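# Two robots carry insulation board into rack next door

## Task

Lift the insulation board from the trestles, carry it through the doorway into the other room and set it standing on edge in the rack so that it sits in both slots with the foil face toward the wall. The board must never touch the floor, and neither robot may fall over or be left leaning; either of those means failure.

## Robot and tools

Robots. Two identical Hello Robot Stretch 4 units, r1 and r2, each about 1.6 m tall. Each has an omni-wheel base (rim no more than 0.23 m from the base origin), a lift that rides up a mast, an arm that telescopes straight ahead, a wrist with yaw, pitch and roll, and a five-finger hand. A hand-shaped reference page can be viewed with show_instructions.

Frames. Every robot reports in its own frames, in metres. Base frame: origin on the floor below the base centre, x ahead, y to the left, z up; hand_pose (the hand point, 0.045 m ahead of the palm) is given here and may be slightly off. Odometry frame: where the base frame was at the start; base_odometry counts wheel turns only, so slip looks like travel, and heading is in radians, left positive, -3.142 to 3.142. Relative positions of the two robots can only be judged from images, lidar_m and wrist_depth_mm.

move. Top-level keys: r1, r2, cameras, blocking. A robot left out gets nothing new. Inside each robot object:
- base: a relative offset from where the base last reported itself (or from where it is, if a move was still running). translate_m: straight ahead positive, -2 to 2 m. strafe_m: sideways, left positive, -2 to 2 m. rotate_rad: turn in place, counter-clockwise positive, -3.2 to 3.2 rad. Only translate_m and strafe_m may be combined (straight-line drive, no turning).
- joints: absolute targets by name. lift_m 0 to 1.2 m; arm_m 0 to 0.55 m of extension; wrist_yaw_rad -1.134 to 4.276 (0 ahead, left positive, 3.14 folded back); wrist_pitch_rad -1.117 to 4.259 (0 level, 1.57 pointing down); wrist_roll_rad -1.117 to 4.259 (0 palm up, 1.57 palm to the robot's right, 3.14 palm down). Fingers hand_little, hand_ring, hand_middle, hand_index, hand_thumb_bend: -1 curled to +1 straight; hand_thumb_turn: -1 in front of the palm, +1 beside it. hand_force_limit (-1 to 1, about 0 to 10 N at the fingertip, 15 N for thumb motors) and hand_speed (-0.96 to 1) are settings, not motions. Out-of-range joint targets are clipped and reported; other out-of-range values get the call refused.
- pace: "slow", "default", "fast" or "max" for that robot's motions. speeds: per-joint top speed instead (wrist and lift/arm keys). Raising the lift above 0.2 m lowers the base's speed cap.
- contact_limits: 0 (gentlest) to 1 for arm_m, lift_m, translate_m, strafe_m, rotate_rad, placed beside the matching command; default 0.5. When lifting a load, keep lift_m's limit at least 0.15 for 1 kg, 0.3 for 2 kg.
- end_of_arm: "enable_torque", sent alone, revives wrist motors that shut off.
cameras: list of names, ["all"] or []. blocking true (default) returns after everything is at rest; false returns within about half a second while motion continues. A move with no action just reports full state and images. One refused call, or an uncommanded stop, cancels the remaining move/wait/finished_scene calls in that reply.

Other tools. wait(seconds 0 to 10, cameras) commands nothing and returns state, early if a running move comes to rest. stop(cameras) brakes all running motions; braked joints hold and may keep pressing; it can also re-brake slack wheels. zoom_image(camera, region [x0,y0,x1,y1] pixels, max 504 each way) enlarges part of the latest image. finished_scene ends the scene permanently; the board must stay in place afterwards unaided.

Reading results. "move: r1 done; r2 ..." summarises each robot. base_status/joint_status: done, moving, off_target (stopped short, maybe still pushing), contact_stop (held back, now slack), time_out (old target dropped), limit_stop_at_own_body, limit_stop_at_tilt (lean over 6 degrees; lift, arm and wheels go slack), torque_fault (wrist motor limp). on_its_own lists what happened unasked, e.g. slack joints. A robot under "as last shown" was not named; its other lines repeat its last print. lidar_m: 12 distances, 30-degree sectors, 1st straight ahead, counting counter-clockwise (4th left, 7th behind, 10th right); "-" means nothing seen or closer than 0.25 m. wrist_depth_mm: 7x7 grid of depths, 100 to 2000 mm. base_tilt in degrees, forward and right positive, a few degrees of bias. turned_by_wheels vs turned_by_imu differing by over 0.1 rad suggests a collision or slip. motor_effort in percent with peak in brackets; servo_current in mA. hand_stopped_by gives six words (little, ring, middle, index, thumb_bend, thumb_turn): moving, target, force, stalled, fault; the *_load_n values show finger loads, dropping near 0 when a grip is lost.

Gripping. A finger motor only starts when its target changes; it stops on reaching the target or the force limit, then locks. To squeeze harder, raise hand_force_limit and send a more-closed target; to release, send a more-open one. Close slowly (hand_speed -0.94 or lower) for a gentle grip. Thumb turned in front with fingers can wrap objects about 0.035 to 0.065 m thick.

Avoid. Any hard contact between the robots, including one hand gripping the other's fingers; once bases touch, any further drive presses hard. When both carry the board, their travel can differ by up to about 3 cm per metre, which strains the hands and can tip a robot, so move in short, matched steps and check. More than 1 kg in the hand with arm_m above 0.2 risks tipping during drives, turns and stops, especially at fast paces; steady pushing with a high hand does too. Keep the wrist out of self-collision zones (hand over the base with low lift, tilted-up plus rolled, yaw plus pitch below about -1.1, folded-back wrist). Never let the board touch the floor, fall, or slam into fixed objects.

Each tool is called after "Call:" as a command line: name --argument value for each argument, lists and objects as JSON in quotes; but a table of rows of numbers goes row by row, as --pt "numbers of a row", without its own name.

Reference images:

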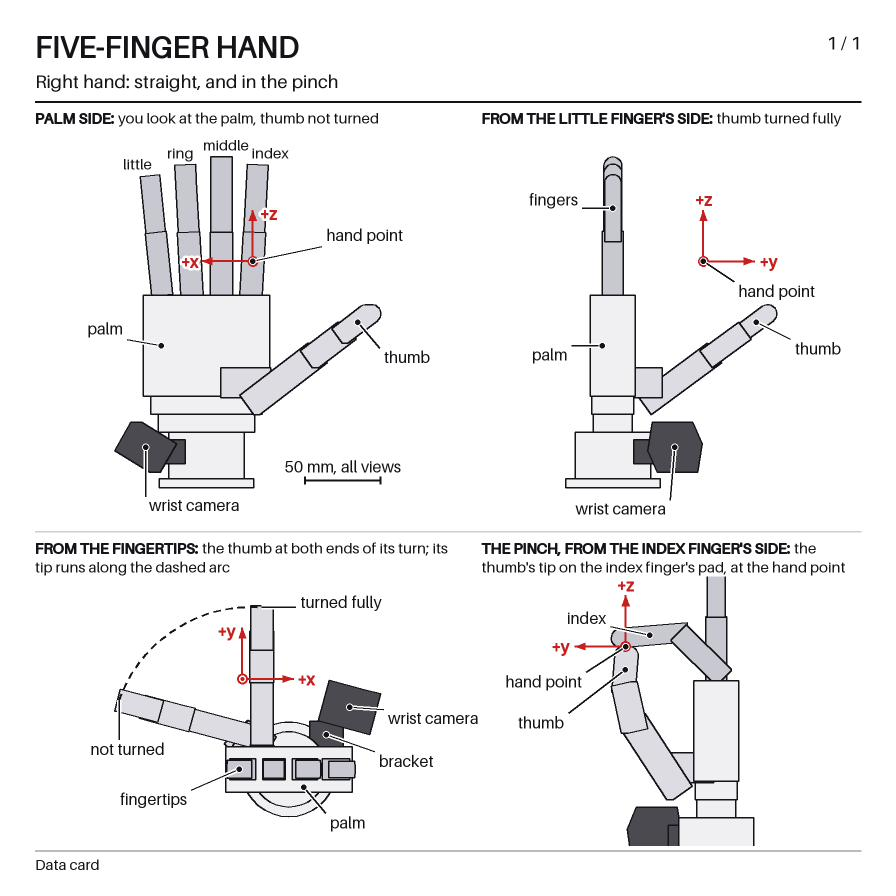

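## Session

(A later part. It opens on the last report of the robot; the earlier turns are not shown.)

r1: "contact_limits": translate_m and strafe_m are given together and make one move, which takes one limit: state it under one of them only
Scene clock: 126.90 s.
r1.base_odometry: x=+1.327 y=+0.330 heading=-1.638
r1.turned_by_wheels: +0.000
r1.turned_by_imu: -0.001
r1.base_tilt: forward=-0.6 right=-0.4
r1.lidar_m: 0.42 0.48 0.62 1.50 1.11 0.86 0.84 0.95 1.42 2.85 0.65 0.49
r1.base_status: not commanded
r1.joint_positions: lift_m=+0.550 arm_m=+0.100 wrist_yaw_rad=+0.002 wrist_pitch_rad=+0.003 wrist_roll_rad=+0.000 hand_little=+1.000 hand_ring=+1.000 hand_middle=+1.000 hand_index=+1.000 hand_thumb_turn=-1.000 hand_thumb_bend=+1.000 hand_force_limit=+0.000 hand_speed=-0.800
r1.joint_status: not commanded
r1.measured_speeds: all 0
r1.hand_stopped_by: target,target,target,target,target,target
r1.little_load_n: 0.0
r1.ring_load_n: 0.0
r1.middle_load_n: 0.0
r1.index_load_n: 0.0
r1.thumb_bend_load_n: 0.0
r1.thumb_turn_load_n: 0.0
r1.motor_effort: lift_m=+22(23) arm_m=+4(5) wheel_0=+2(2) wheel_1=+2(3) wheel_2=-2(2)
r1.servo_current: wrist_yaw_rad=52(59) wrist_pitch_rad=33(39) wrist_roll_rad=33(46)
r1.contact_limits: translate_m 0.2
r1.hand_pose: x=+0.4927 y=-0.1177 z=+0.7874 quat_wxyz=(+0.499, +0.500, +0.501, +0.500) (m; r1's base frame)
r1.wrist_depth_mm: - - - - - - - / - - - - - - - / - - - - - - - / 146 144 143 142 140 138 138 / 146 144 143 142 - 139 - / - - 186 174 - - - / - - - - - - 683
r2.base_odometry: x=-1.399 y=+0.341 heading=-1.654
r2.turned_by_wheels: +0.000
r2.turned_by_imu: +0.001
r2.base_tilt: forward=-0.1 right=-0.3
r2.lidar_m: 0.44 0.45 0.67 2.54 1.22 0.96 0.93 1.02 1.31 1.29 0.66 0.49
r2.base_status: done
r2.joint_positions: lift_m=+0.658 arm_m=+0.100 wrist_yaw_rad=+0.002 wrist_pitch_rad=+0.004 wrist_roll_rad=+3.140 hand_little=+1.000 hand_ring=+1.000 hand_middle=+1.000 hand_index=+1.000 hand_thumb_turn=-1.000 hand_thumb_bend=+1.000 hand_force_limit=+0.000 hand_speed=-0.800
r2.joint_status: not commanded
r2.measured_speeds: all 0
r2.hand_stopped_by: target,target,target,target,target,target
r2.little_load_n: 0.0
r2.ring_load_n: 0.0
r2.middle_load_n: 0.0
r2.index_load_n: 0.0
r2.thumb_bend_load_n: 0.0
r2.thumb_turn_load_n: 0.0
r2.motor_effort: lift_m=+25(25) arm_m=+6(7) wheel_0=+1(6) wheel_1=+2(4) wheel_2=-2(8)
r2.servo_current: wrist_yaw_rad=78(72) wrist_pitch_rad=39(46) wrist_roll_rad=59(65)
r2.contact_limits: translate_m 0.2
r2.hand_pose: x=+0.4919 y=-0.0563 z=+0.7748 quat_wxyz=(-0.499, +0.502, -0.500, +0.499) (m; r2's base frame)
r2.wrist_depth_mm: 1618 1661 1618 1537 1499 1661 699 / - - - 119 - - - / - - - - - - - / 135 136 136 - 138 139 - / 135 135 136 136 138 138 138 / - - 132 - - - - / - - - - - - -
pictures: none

Call:
move --r1 '{"base": {"translate_m": 0.015, "strafe_m": 0.035}, "joints": {"lift_m": 0.57}, "pace": "slow", "contact_limits": {"translate_m": 0.2, "lift_m": 0.1}}' --r2 '{"base": {"translate_m": 0.013, "strafe_m": -0.015}, "joints": {"lift_m": 0.65}, "pace": "slow", "contact_limits": {"translate_m": 0.2, "lift_m": 0.1}}' --cameras '["r1_head_camera", "r1_wrist_camera", "r2_head_camera", "r2_wrist_camera"]'

Scene clock: 128.87 s.
move: r1 done; r2 done
r1.base_odometry: x=+1.361 y=+0.313 heading=-1.638
r1.turned_by_wheels: +0.000
r1.turned_by_imu: -0.001
r1.base_tilt: forward=-0.7 right=-0.5
r1.lidar_m: 0.42 0.46 0.66 1.48 1.11 0.88 0.86 0.96 1.46 2.88 0.62 0.47
r1.base_status: done
r1.joint_positions: lift_m=+0.570 arm_m=+0.100 wrist_yaw_rad=+0.002 wrist_pitch_rad=+0.003 wrist_roll_rad=+0.000 hand_little=+1.000 hand_ring=+1.000 hand_middle=+1.000 hand_index=+1.000 hand_thumb_turn=-1.000 hand_thumb_bend=+1.000 hand_force_limit=+0.000 hand_speed=-0.800
r1.joint_status: all done
r1.measured_speeds: all 0
r1.hand_stopped_by: target,target,target,target,target,target
r1.little_load_n: 0.0
r1.ring_load_n: 0.0
r1.middle_load_n: 0.0
r1.index_load_n: 0.0
r1.thumb_bend_load_n: 0.0
r1.thumb_turn_load_n: 0.0
r1.motor_effort: lift_m=+22(26) arm_m=+4(5) wheel_0=-2(5) wheel_1=+2(7) wheel_2=-2(5)
r1.servo_current: wrist_yaw_rad=52(59) wrist_pitch_rad=26(39) wrist_roll_rad=39(46)
r1.contact_limits: lift_m 0.1; translate_m 0.2
r1.hand_pose: x=+0.4927 y=-0.1177 z=+0.8074 quat_wxyz=(+0.499, +0.500, +0.501, +0.500) (m; r1's base frame)
r1.wrist_depth_mm: - - - - - - - / - - - - - - - / - - - - - - - / - - - - - - - / 131 129 128 127 - 124 - / 131 129 127 126 - 123 - / - - - - - - 1708
r2.base_odometry: x=-1.414 y=+0.329 heading=-1.654
r2.turned_by_wheels: +0.000
r2.turned_by_imu: +0.000
r2.base_tilt: forward=-0.2 right=-0.4
r2.lidar_m: 0.44 0.47 0.62 2.60 1.24 0.96 0.96 1.03 1.28 1.27 0.65 0.48
r2.base_status: done
r2.joint_positions: lift_m=+0.650 arm_m=+0.100 wrist_yaw_rad=+0.002 wrist_pitch_rad=+0.004 wrist_roll_rad=+3.140 hand_little=+1.000 hand_ring=+1.000 hand_middle=+1.000 hand_index=+1.000 hand_thumb_turn=-1.000 hand_thumb_bend=+1.000 hand_force_limit=+0.000 hand_speed=-0.800
r2.joint_status: all done
r2.measured_speeds: all 0
r2.hand_stopped_by: target,target,target,target,target,target
r2.little_load_n: 0.0
r2.ring_load_n: 0.0
r2.middle_load_n: 0.0
r2.index_load_n: 0.0
r2.thumb_bend_load_n: 0.0
r2.thumb_turn_load_n: 0.0
r2.motor_effort: lift_m=+18(23) arm_m=+6(7) wheel_0=+2(7) wheel_1=-3(4) wheel_2=-4(6)
r2.servo_current: wrist_yaw_rad=65(78) wrist_pitch_rad=39(46) wrist_roll_rad=39(65)
r2.contact_limits: lift_m 0.1; translate_m 0.2
r2.hand_pose: x=+0.4919 y=-0.0563 z=+0.7674 quat_wxyz=(-0.499, +0.502, -0.500, +0.499) (m; r2's base frame)
r2.wrist_depth_mm: 1576 1618 1618 1499 1537 1537 691 / - - - 118 - - 1983 / - - - - - - 699 / 123 - - - - 126 - / 122 123 124 - 125 125 - / - 122 121 - - - - / - - - - - - -
pictures: r1_head_camera, r1_wrist_camera, r2_head_camera, r2_wrist_camera

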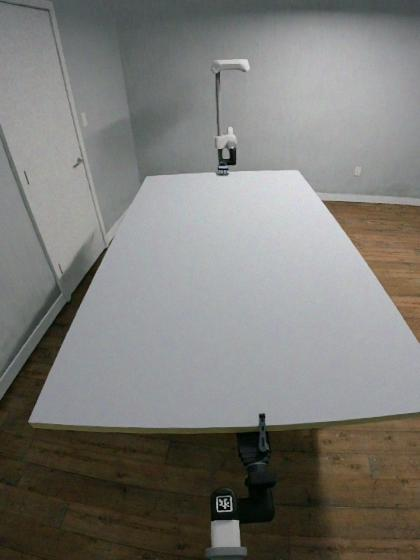

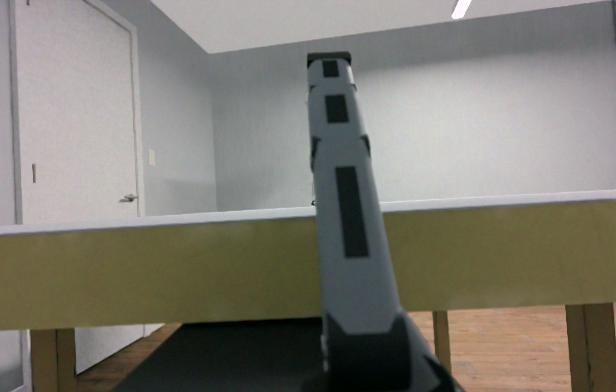

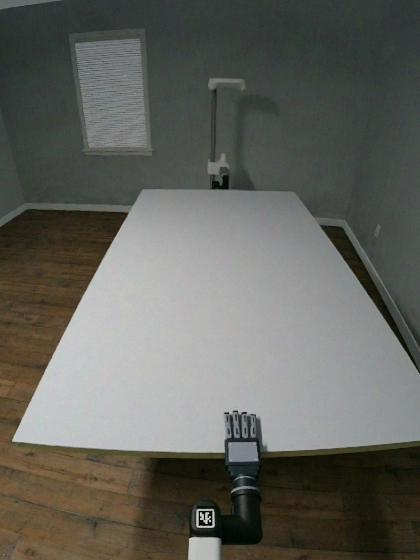

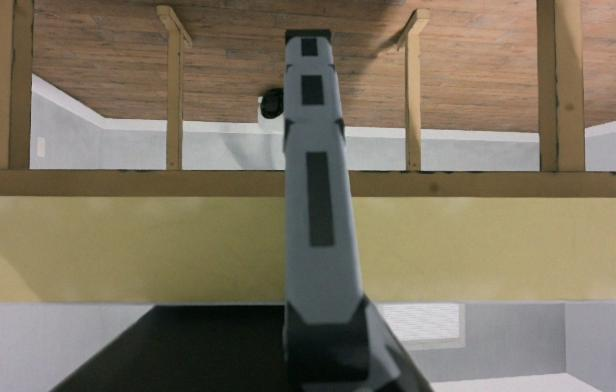

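Call:
move --r1 '{"joints": {"lift_m": 0.575}, "pace": "slow", "contact_limits": {"lift_m": 0.1}}' --r2 '{"joints": {"lift_m": 0.645}, "pace": "slow", "contact_limits": {"lift_m": 0.1}}'

Call:
move --r1 '{"joints": {"hand_thumb_bend": -0.6, "hand_force_limit": 0.3, "hand_speed": -0.9}}' --r2 '{"joints": {"hand_thumb_bend": -0.6, "hand_force_limit": 0.3, "hand_speed": -0.9}}' --cameras '["r1_wrist_camera", "r2_wrist_camera"]'

Scene clock: 130.43 s.
move: r1 done; r2 done
r1.base_odometry: x=+1.361 y=+0.313 heading=-1.638
r1.turned_by_wheels: +0.000
r1.turned_by_imu: +0.000
r1.base_tilt: forward=-0.6 right=-0.5
r1.lidar_m: 0.43 0.48 0.65 1.45 1.11 0.87 0.84 0.95 1.47 2.89 0.60 0.47
r1.base_status: not commanded
r1.joint_positions: lift_m=+0.575 arm_m=+0.100 wrist_yaw_rad=+0.002 wrist_pitch_rad=+0.003 wrist_roll_rad=+0.000 hand_little=+1.000 hand_ring=+1.000 hand_middle=+1.000 hand_index=+1.000 hand_thumb_turn=-1.000 hand_thumb_bend=+1.000 hand_force_limit=+0.000 hand_speed=-0.800
r1.joint_status: all done
r1.measured_speeds: all 0
r1.hand_stopped_by: target,target,target,target,target,target
r1.little_load_n: 0.0
r1.ring_load_n: 0.0
r1.middle_load_n: 0.0
r1.index_load_n: 0.0
r1.thumb_bend_load_n: 0.0
r1.thumb_turn_load_n: 0.0
r1.motor_effort: lift_m=+24(24) arm_m=+4(5) wheel_0=-2(2) wheel_1=+2(3) wheel_2=-2(2)
r1.servo_current: wrist_yaw_rad=39(65) wrist_pitch_rad=33(33) wrist_roll_rad=33(39)
r1.contact_limits: lift_m 0.1; translate_m 0.2
r1.hand_pose: x=+0.4927 y=-0.1177 z=+0.8122 quat_wxyz=(+0.499, +0.500, +0.501, +0.500) (m; r1's base frame)
r1.wrist_depth_mm: - - - - - - - / - - - - - - - / - - - - - - - / - - - - - - - / 131 129 128 127 - 124 - / 131 129 127 126 - 124 668 / - 1983 - - - - 1708
r2.base_odometry: x=-1.414 y=+0.329 heading=-1.654
r2.turned_by_wheels: +0.000
r2.turned_by_imu: +0.000
r2.base_tilt: forward=+0.1 right=-0.2
r2.lidar_m: 0.44 0.45 0.64 2.59 1.22 0.96 0.95 1.02 1.30 1.27 0.65 0.47
r2.base_status: not commanded
r2.joint_positions: lift_m=+0.645 arm_m=+0.100 wrist_yaw_rad=+0.002 wrist_pitch_rad=+0.004 wrist_roll_rad=+3.140 hand_little=+1.000 hand_ring=+1.000 hand_middle=+1.000 hand_index=+1.000 hand_thumb_turn=-1.000 hand_thumb_bend=+1.000 hand_force_limit=+0.000 hand_speed=-0.800
r2.joint_status: all done
r2.measured_speeds: all 0
r2.hand_stopped_by: target,target,target,target,target,target
r2.little_load_n: 0.0
r2.ring_load_n: 0.0
r2.middle_load_n: 0.0
r2.index_load_n: 0.0
r2.thumb_bend_load_n: 0.0
r2.thumb_turn_load_n: 0.0
r2.motor_effort: lift_m=+16(18) arm_m=+6(6) wheel_0=+2(2) wheel_1=-3(3) wheel_2=-3(3)
r2.servo_current: wrist_yaw_rad=59(59) wrist_pitch_rad=33(46) wrist_roll_rad=46(59)
r2.contact_limits: lift_m 0.1; translate_m 0.2
r2.hand_pose: x=+0.4919 y=-0.0563 z=+0.7625 quat_wxyz=(-0.499, +0.502, -0.500, +0.499) (m; r2's base frame)
r2.wrist_depth_mm: 1618 1618 1661 1537 1499 1661 691 / - - - 119 - - - / - - - - - - 683 / - - - - - 126 - / 122 122 123 - 125 125 - / 121 122 121 - - 125 - / - - - - - - -
pictures: none

Scene clock: 139.53 s.
move: r1 off_target; r2 off_target
r1.base_odometry: x=+1.361 y=+0.313 heading=-1.638
r1.turned_by_wheels: +0.000
r1.turned_by_imu: -0.002
r1.base_tilt: forward=-0.7 right=-0.4
r1.lidar_m: 0.43 0.45 0.63 1.47 1.11 0.87 0.83 0.95 1.43 2.89 0.64 0.46
r1.base_status: not commanded
r1.joint_positions: lift_m=+0.575 arm_m=+0.100 wrist_yaw_rad=+0.002 wrist_pitch_rad=+0.003 wrist_roll_rad=+0.000 hand_little=+1.000 hand_ring=+1.000 hand_middle=+1.000 hand_index=+1.000 hand_thumb_turn=-1.000 hand_thumb_bend=-0.199 hand_force_limit=+0.300 hand_speed=-0.900
r1.joint_status: hand_thumb_bend off_target (ended at -0.199, target -0.600); the others done
r1.measured_speeds: all 0
r1.hand_stopped_by: target,target,target,target,force,target
r1.little_load_n: 0.0
r1.ring_load_n: 0.0
r1.middle_load_n: 0.0
r1.index_load_n: 0.0
r1.thumb_bend_load_n: 9.5
r1.thumb_turn_load_n: 2.0
r1.motor_effort: lift_m=+23(25) arm_m=+5(5) wheel_0=-2(3) wheel_1=+3(3) wheel_2=-2(2)
r1.servo_current: wrist_yaw_rad=39(65) wrist_pitch_rad=33(39) wrist_roll_rad=39(46)
r1.contact_limits: lift_m 0.1; translate_m 0.2
r1.hand_pose: x=+0.4927 y=-0.1177 z=+0.8123 quat_wxyz=(+0.499, +0.500, +0.501, +0.500) (m; r1's base frame)
r1.wrist_depth_mm: - - - - - - - / - - - - - - - / - - - - - - - / - - - - - - - / 131 129 128 127 125 124 - / 131 129 127 126 - 124 123 / - 1983 - - - - 1708
r2.base_odometry: x=-1.414 y=+0.329 heading=-1.654
r2.turned_by_wheels: +0.000
r2.turned_by_imu: +0.002
r2.base_tilt: forward=+0.1 right=-0.4
r2.lidar_m: 0.43 0.46 0.64 2.59 1.22 0.96 0.95 1.03 1.30 1.27 0.63 0.47
r2.base_status: not commanded
r2.joint_positions: lift_m=+0.645 arm_m=+0.100 wrist_yaw_rad=+0.002 wrist_pitch_rad=+0.004 wrist_roll_rad=+3.140 hand_little=+1.000 hand_ring=+1.000 hand_middle=+1.000 hand_index=+1.000 hand_thumb_turn=-1.000 hand_thumb_bend=-0.249 hand_force_limit=+0.300 hand_speed=-0.900
r2.joint_status: hand_thumb_bend off_target (ended at -0.249, target -0.600); the others done
r2.measured_speeds: all 0
r2.hand_stopped_by: target,target,target,target,force,target
r2.little_load_n: 0.0
r2.ring_load_n: 0.0
r2.middle_load_n: 0.0
r2.index_load_n: 0.0
r2.thumb_bend_load_n: 9.5
r2.thumb_turn_load_n: 1.5
r2.motor_effort: lift_m=+17(17) arm_m=+6(7) wheel_0=+2(2) wheel_1=-3(4) wheel_2=-3(4)
r2.servo_current: wrist_yaw_rad=46(78) wrist_pitch_rad=39(46) wrist_roll_rad=59(72)
r2.contact_limits: lift_m 0.1; translate_m 0.2
r2.hand_pose: x=+0.4919 y=-0.0563 z=+0.7625 quat_wxyz=(-0.499, +0.502, -0.500, +0.499) (m; r2's base frame)
r2.wrist_depth_mm: 1618 1576 1618 1576 1537 1618 699 / - - - - - - 1921 / - - - - - - 683 / - - - - - 126 - / 123 123 124 - 125 125 - / 122 122 121 - - 125 - / - - - - - - -
pictures: r1_wrist_camera, r2_wrist_camera

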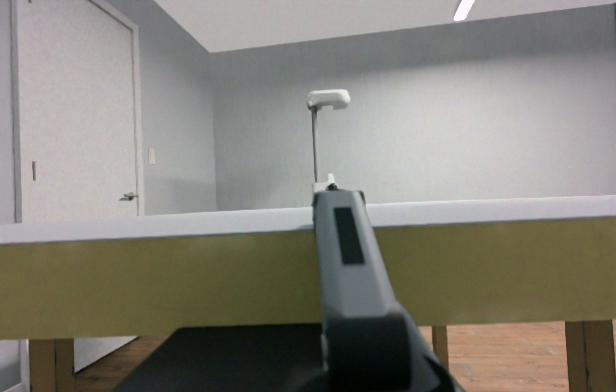

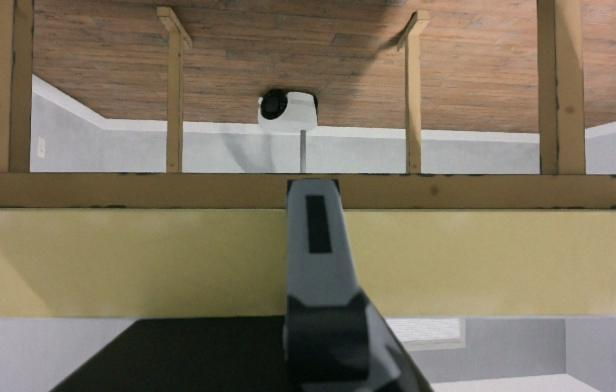

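Call:
move --r1 '{"joints": {"hand_thumb_bend": -0.7, "hand_force_limit": 0.8, "hand_speed": -0.9}}' --r2 '{"joints": {"hand_thumb_bend": -0.7, "hand_force_limit": 0.8, "hand_speed": -0.9}}'

Call:
move --r1 '{"joints": {"lift_m": 0.595}, "pace": "slow", "speeds": {"lift_m": 0.03}}' --r2 '{"joints": {"lift_m": 0.665}, "pace": "slow", "speeds": {"lift_m": 0.03}}' --cameras '["r1_head_camera", "r1_wrist_camera", "r2_head_camera", "r2_wrist_camera"]'

Scene clock: 141.23 s.
move: r1 off_target; r2 off_target
r1.base_odometry: x=+1.361 y=+0.313 heading=-1.638
r1.turned_by_wheels: +0.000
r1.turned_by_imu: +0.000
r1.base_tilt: forward=-0.6 right=-0.3
r1.lidar_m: 0.44 0.47 0.64 1.46 1.12 0.88 0.86 0.97 1.44 2.88 0.61 0.46
r1.base_status: not commanded
r1.joint_positions: lift_m=+0.575 arm_m=+0.100 wrist_yaw_rad=+0.002 wrist_pitch_rad=+0.003 wrist_roll_rad=+0.000 hand_little=+1.000 hand_ring=+1.000 hand_middle=+1.000 hand_index=+1.000 hand_thumb_turn=-1.000 hand_thumb_bend=-0.235 hand_force_limit=+0.800 hand_speed=-0.900
r1.joint_status: hand_thumb_bend off_target (ended at -0.235, target -0.700); the others done
r1.measured_speeds: all 0
r1.hand_stopped_by: target,target,target,target,force,target
r1.little_load_n: 0.0
r1.ring_load_n: 0.0
r1.middle_load_n: 0.0
r1.index_load_n: 0.0
r1.thumb_bend_load_n: 13.0
r1.thumb_turn_load_n: 2.5
r1.motor_effort: lift_m=+23(23) arm_m=+4(5) wheel_0=-1(2) wheel_1=+3(3) wheel_2=-2(2)
r1.servo_current: wrist_yaw_rad=52(52) wrist_pitch_rad=26(39) wrist_roll_rad=33(39)
r1.contact_limits: lift_m 0.1; translate_m 0.2
r1.hand_pose: x=+0.4927 y=-0.1177 z=+0.8123 quat_wxyz=(+0.499, +0.500, +0.501, +0.500) (m; r1's base frame)
r1.wrist_depth_mm: - - - - - - - / - - - - - - - / - - - - - - - / - - - - - - - / 131 129 128 127 125 124 - / 131 129 127 126 - 124 123 / - 1983 - - - - 1756
r2.base_odometry: x=-1.414 y=+0.329 heading=-1.654
r2.turned_by_wheels: +0.000
r2.turned_by_imu: +0.000
r2.base_tilt: forward=+0.0 right=-0.3
r2.lidar_m: 0.44 0.47 0.63 2.61 1.21 0.98 0.94 1.05 1.30 1.27 0.63 0.49
r2.base_status: not commanded
r2.joint_positions: lift_m=+0.645 arm_m=+0.100 wrist_yaw_rad=+0.002 wrist_pitch_rad=+0.004 wrist_roll_rad=+3.140 hand_little=+1.000 hand_ring=+1.000 hand_middle=+1.000 hand_index=+1.000 hand_thumb_turn=-1.000 hand_thumb_bend=-0.297 hand_force_limit=+0.800 hand_speed=-0.900
r2.joint_status: hand_thumb_bend off_target (ended at -0.297, target -0.700); the others done
r2.measured_speeds: all 0
r2.hand_stopped_by: target,target,target,target,force,target
r2.little_load_n: 0.0
r2.ring_load_n: 0.0
r2.middle_load_n: 0.0
r2.index_load_n: 0.0
r2.thumb_bend_load_n: 13.0
r2.thumb_turn_load_n: 2.0
r2.motor_effort: lift_m=+17(17) arm_m=+6(7) wheel_0=+2(2) wheel_1=-3(4) wheel_2=-3(4)
r2.servo_current: wrist_yaw_rad=46(65) wrist_pitch_rad=33(39) wrist_roll_rad=59(59)
r2.contact_limits: lift_m 0.1; translate_m 0.2
r2.hand_pose: x=+0.4919 y=-0.0563 z=+0.7625 quat_wxyz=(-0.499, +0.502, -0.500, +0.499) (m; r2's base frame)
r2.wrist_depth_mm: 1618 1576 1618 1618 1618 1576 683 / - - - - - - 1921 / - - - - - - 691 / - - - 112 - - - / 122 123 123 - 125 125 - / 122 122 121 - - 125 - / - - - - - - -
pictures: none

r1: "pace" acts on no motion here: each has its own speed under "speeds". Leave "pace" out

Call:
move --r1 '{"joints": {"lift_m": 0.595}, "speeds": {"lift_m": 0.03}}' --r2 '{"joints": {"lift_m": 0.665}, "speeds": {"lift_m": 0.03}}' --cameras '["r1_head_camera", "r1_wrist_camera", "r2_head_camera", "r2_wrist_camera"]'

Scene clock: 142.63 s.
move: r1 done; r2 done
r1.base_odometry: x=+1.361 y=+0.313 heading=-1.638
r1.turned_by_wheels: +0.000
r1.turned_by_imu: +0.000
r1.base_tilt: forward=-0.7 right=-0.4
r1.lidar_m: 0.42 0.44 0.64 1.47 1.10 0.87 0.86 0.93 1.45 2.89 0.60 0.47
r1.base_status: not commanded
r1.joint_positions: lift_m=+0.594 arm_m=+0.100 wrist_yaw_rad=+0.002 wrist_pitch_rad=+0.006 wrist_roll_rad=+0.000 hand_little=+1.000 hand_ring=+1.000 hand_middle=+1.000 hand_index=+1.000 hand_thumb_turn=-1.000 hand_thumb_bend=-0.235 hand_force_limit=+0.800 hand_speed=-0.900
r1.joint_status: all done
r1.measured_speeds: all 0
r1.hand_stopped_by: target,target,target,target,force,target
r1.little_load_n: -0.5
r1.ring_load_n: 0.0
r1.middle_load_n: 0.0
r1.index_load_n: 0.0
r1.thumb_bend_load_n: 9.5
r1.thumb_turn_load_n: 1.0
r1.motor_effort: lift_m=+26(30) arm_m=+4(5) wheel_0=-2(2) wheel_1=+2(3) wheel_2=-2(2)
r1.servo_current: wrist_yaw_rad=39(52) wrist_pitch_rad=39(46) wrist_roll_rad=33(39)
r1.contact_limits: translate_m 0.2
r1.hand_pose: x=+0.4929 y=-0.1177 z=+0.8315 quat_wxyz=(+0.498, +0.501, +0.502, +0.499) (m; r1's base frame)
r1.wrist_depth_mm: - - - - - - - / - - - - - - - / - - - - - - - / - - - - - - - / 132 130 128 127 125 124 - / 131 130 128 127 - 124 123 / 132 1863 - - - - 1756
r2.base_odometry: x=-1.414 y=+0.329 heading=-1.654
r2.turned_by_wheels: +0.000
r2.turned_by_imu: +0.000
r2.base_tilt: forward=+0.1 right=-0.4
r2.lidar_m: 0.44 0.45 0.61 2.59 1.21 0.98 0.95 1.04 1.30 1.27 0.64 0.47
r2.base_status: not commanded
r2.joint_positions: lift_m=+0.664 arm_m=+0.100 wrist_yaw_rad=+0.002 wrist_pitch_rad=+0.009 wrist_roll_rad=+3.140 hand_little=+1.000 hand_ring=+1.000 hand_middle=+1.000 hand_index=+1.000 hand_thumb_turn=-1.000 hand_thumb_bend=-0.296 hand_force_limit=+0.800 hand_speed=-0.900
r2.joint_status: all done
r2.measured_speeds: all 0
r2.hand_stopped_by: target,target,target,target,force,target
r2.little_load_n: 0.0
r2.ring_load_n: 0.0
r2.middle_load_n: 0.0
r2.index_load_n: 0.0
r2.thumb_bend_load_n: 14.0
r2.thumb_turn_load_n: 3.0
r2.motor_effort: lift_m=+28(30) arm_m=+6(7) wheel_0=+2(2) wheel_1=-3(4) wheel_2=-3(3)
r2.servo_current: wrist_yaw_rad=33(72) wrist_pitch_rad=52(52) wrist_roll_rad=46(65)
r2.contact_limits: translate_m 0.2
r2.hand_pose: x=+0.4917 y=-0.0563 z=+0.7803 quat_wxyz=(-0.498, +0.503, -0.501, +0.498) (m; r2's base frame)
r2.wrist_depth_mm: 1537 1576 1576 1576 1576 1537 723 / - - - - - - 732 / - - - - - - - / 123 - - - - 127 - / 122 123 124 - 126 126 - / 122 122 121 - 125 125 - / - - - - - - -
pictures: r1_head_camera, r1_wrist_camera, r2_head_camera, r2_wrist_camera

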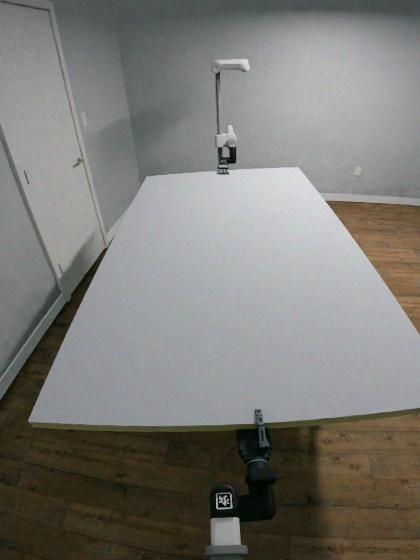

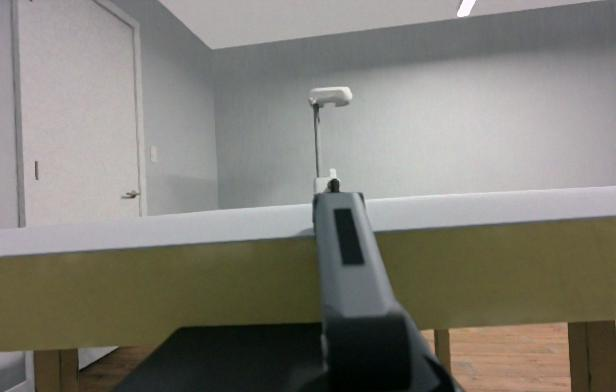

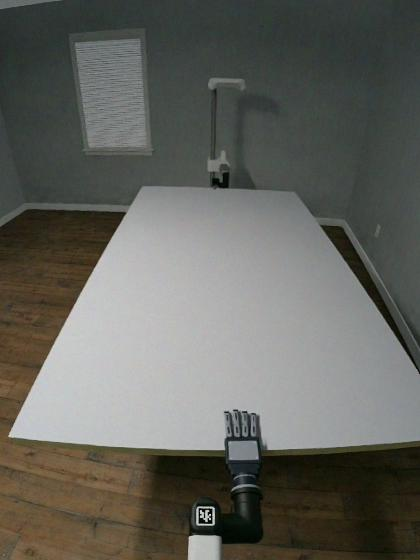

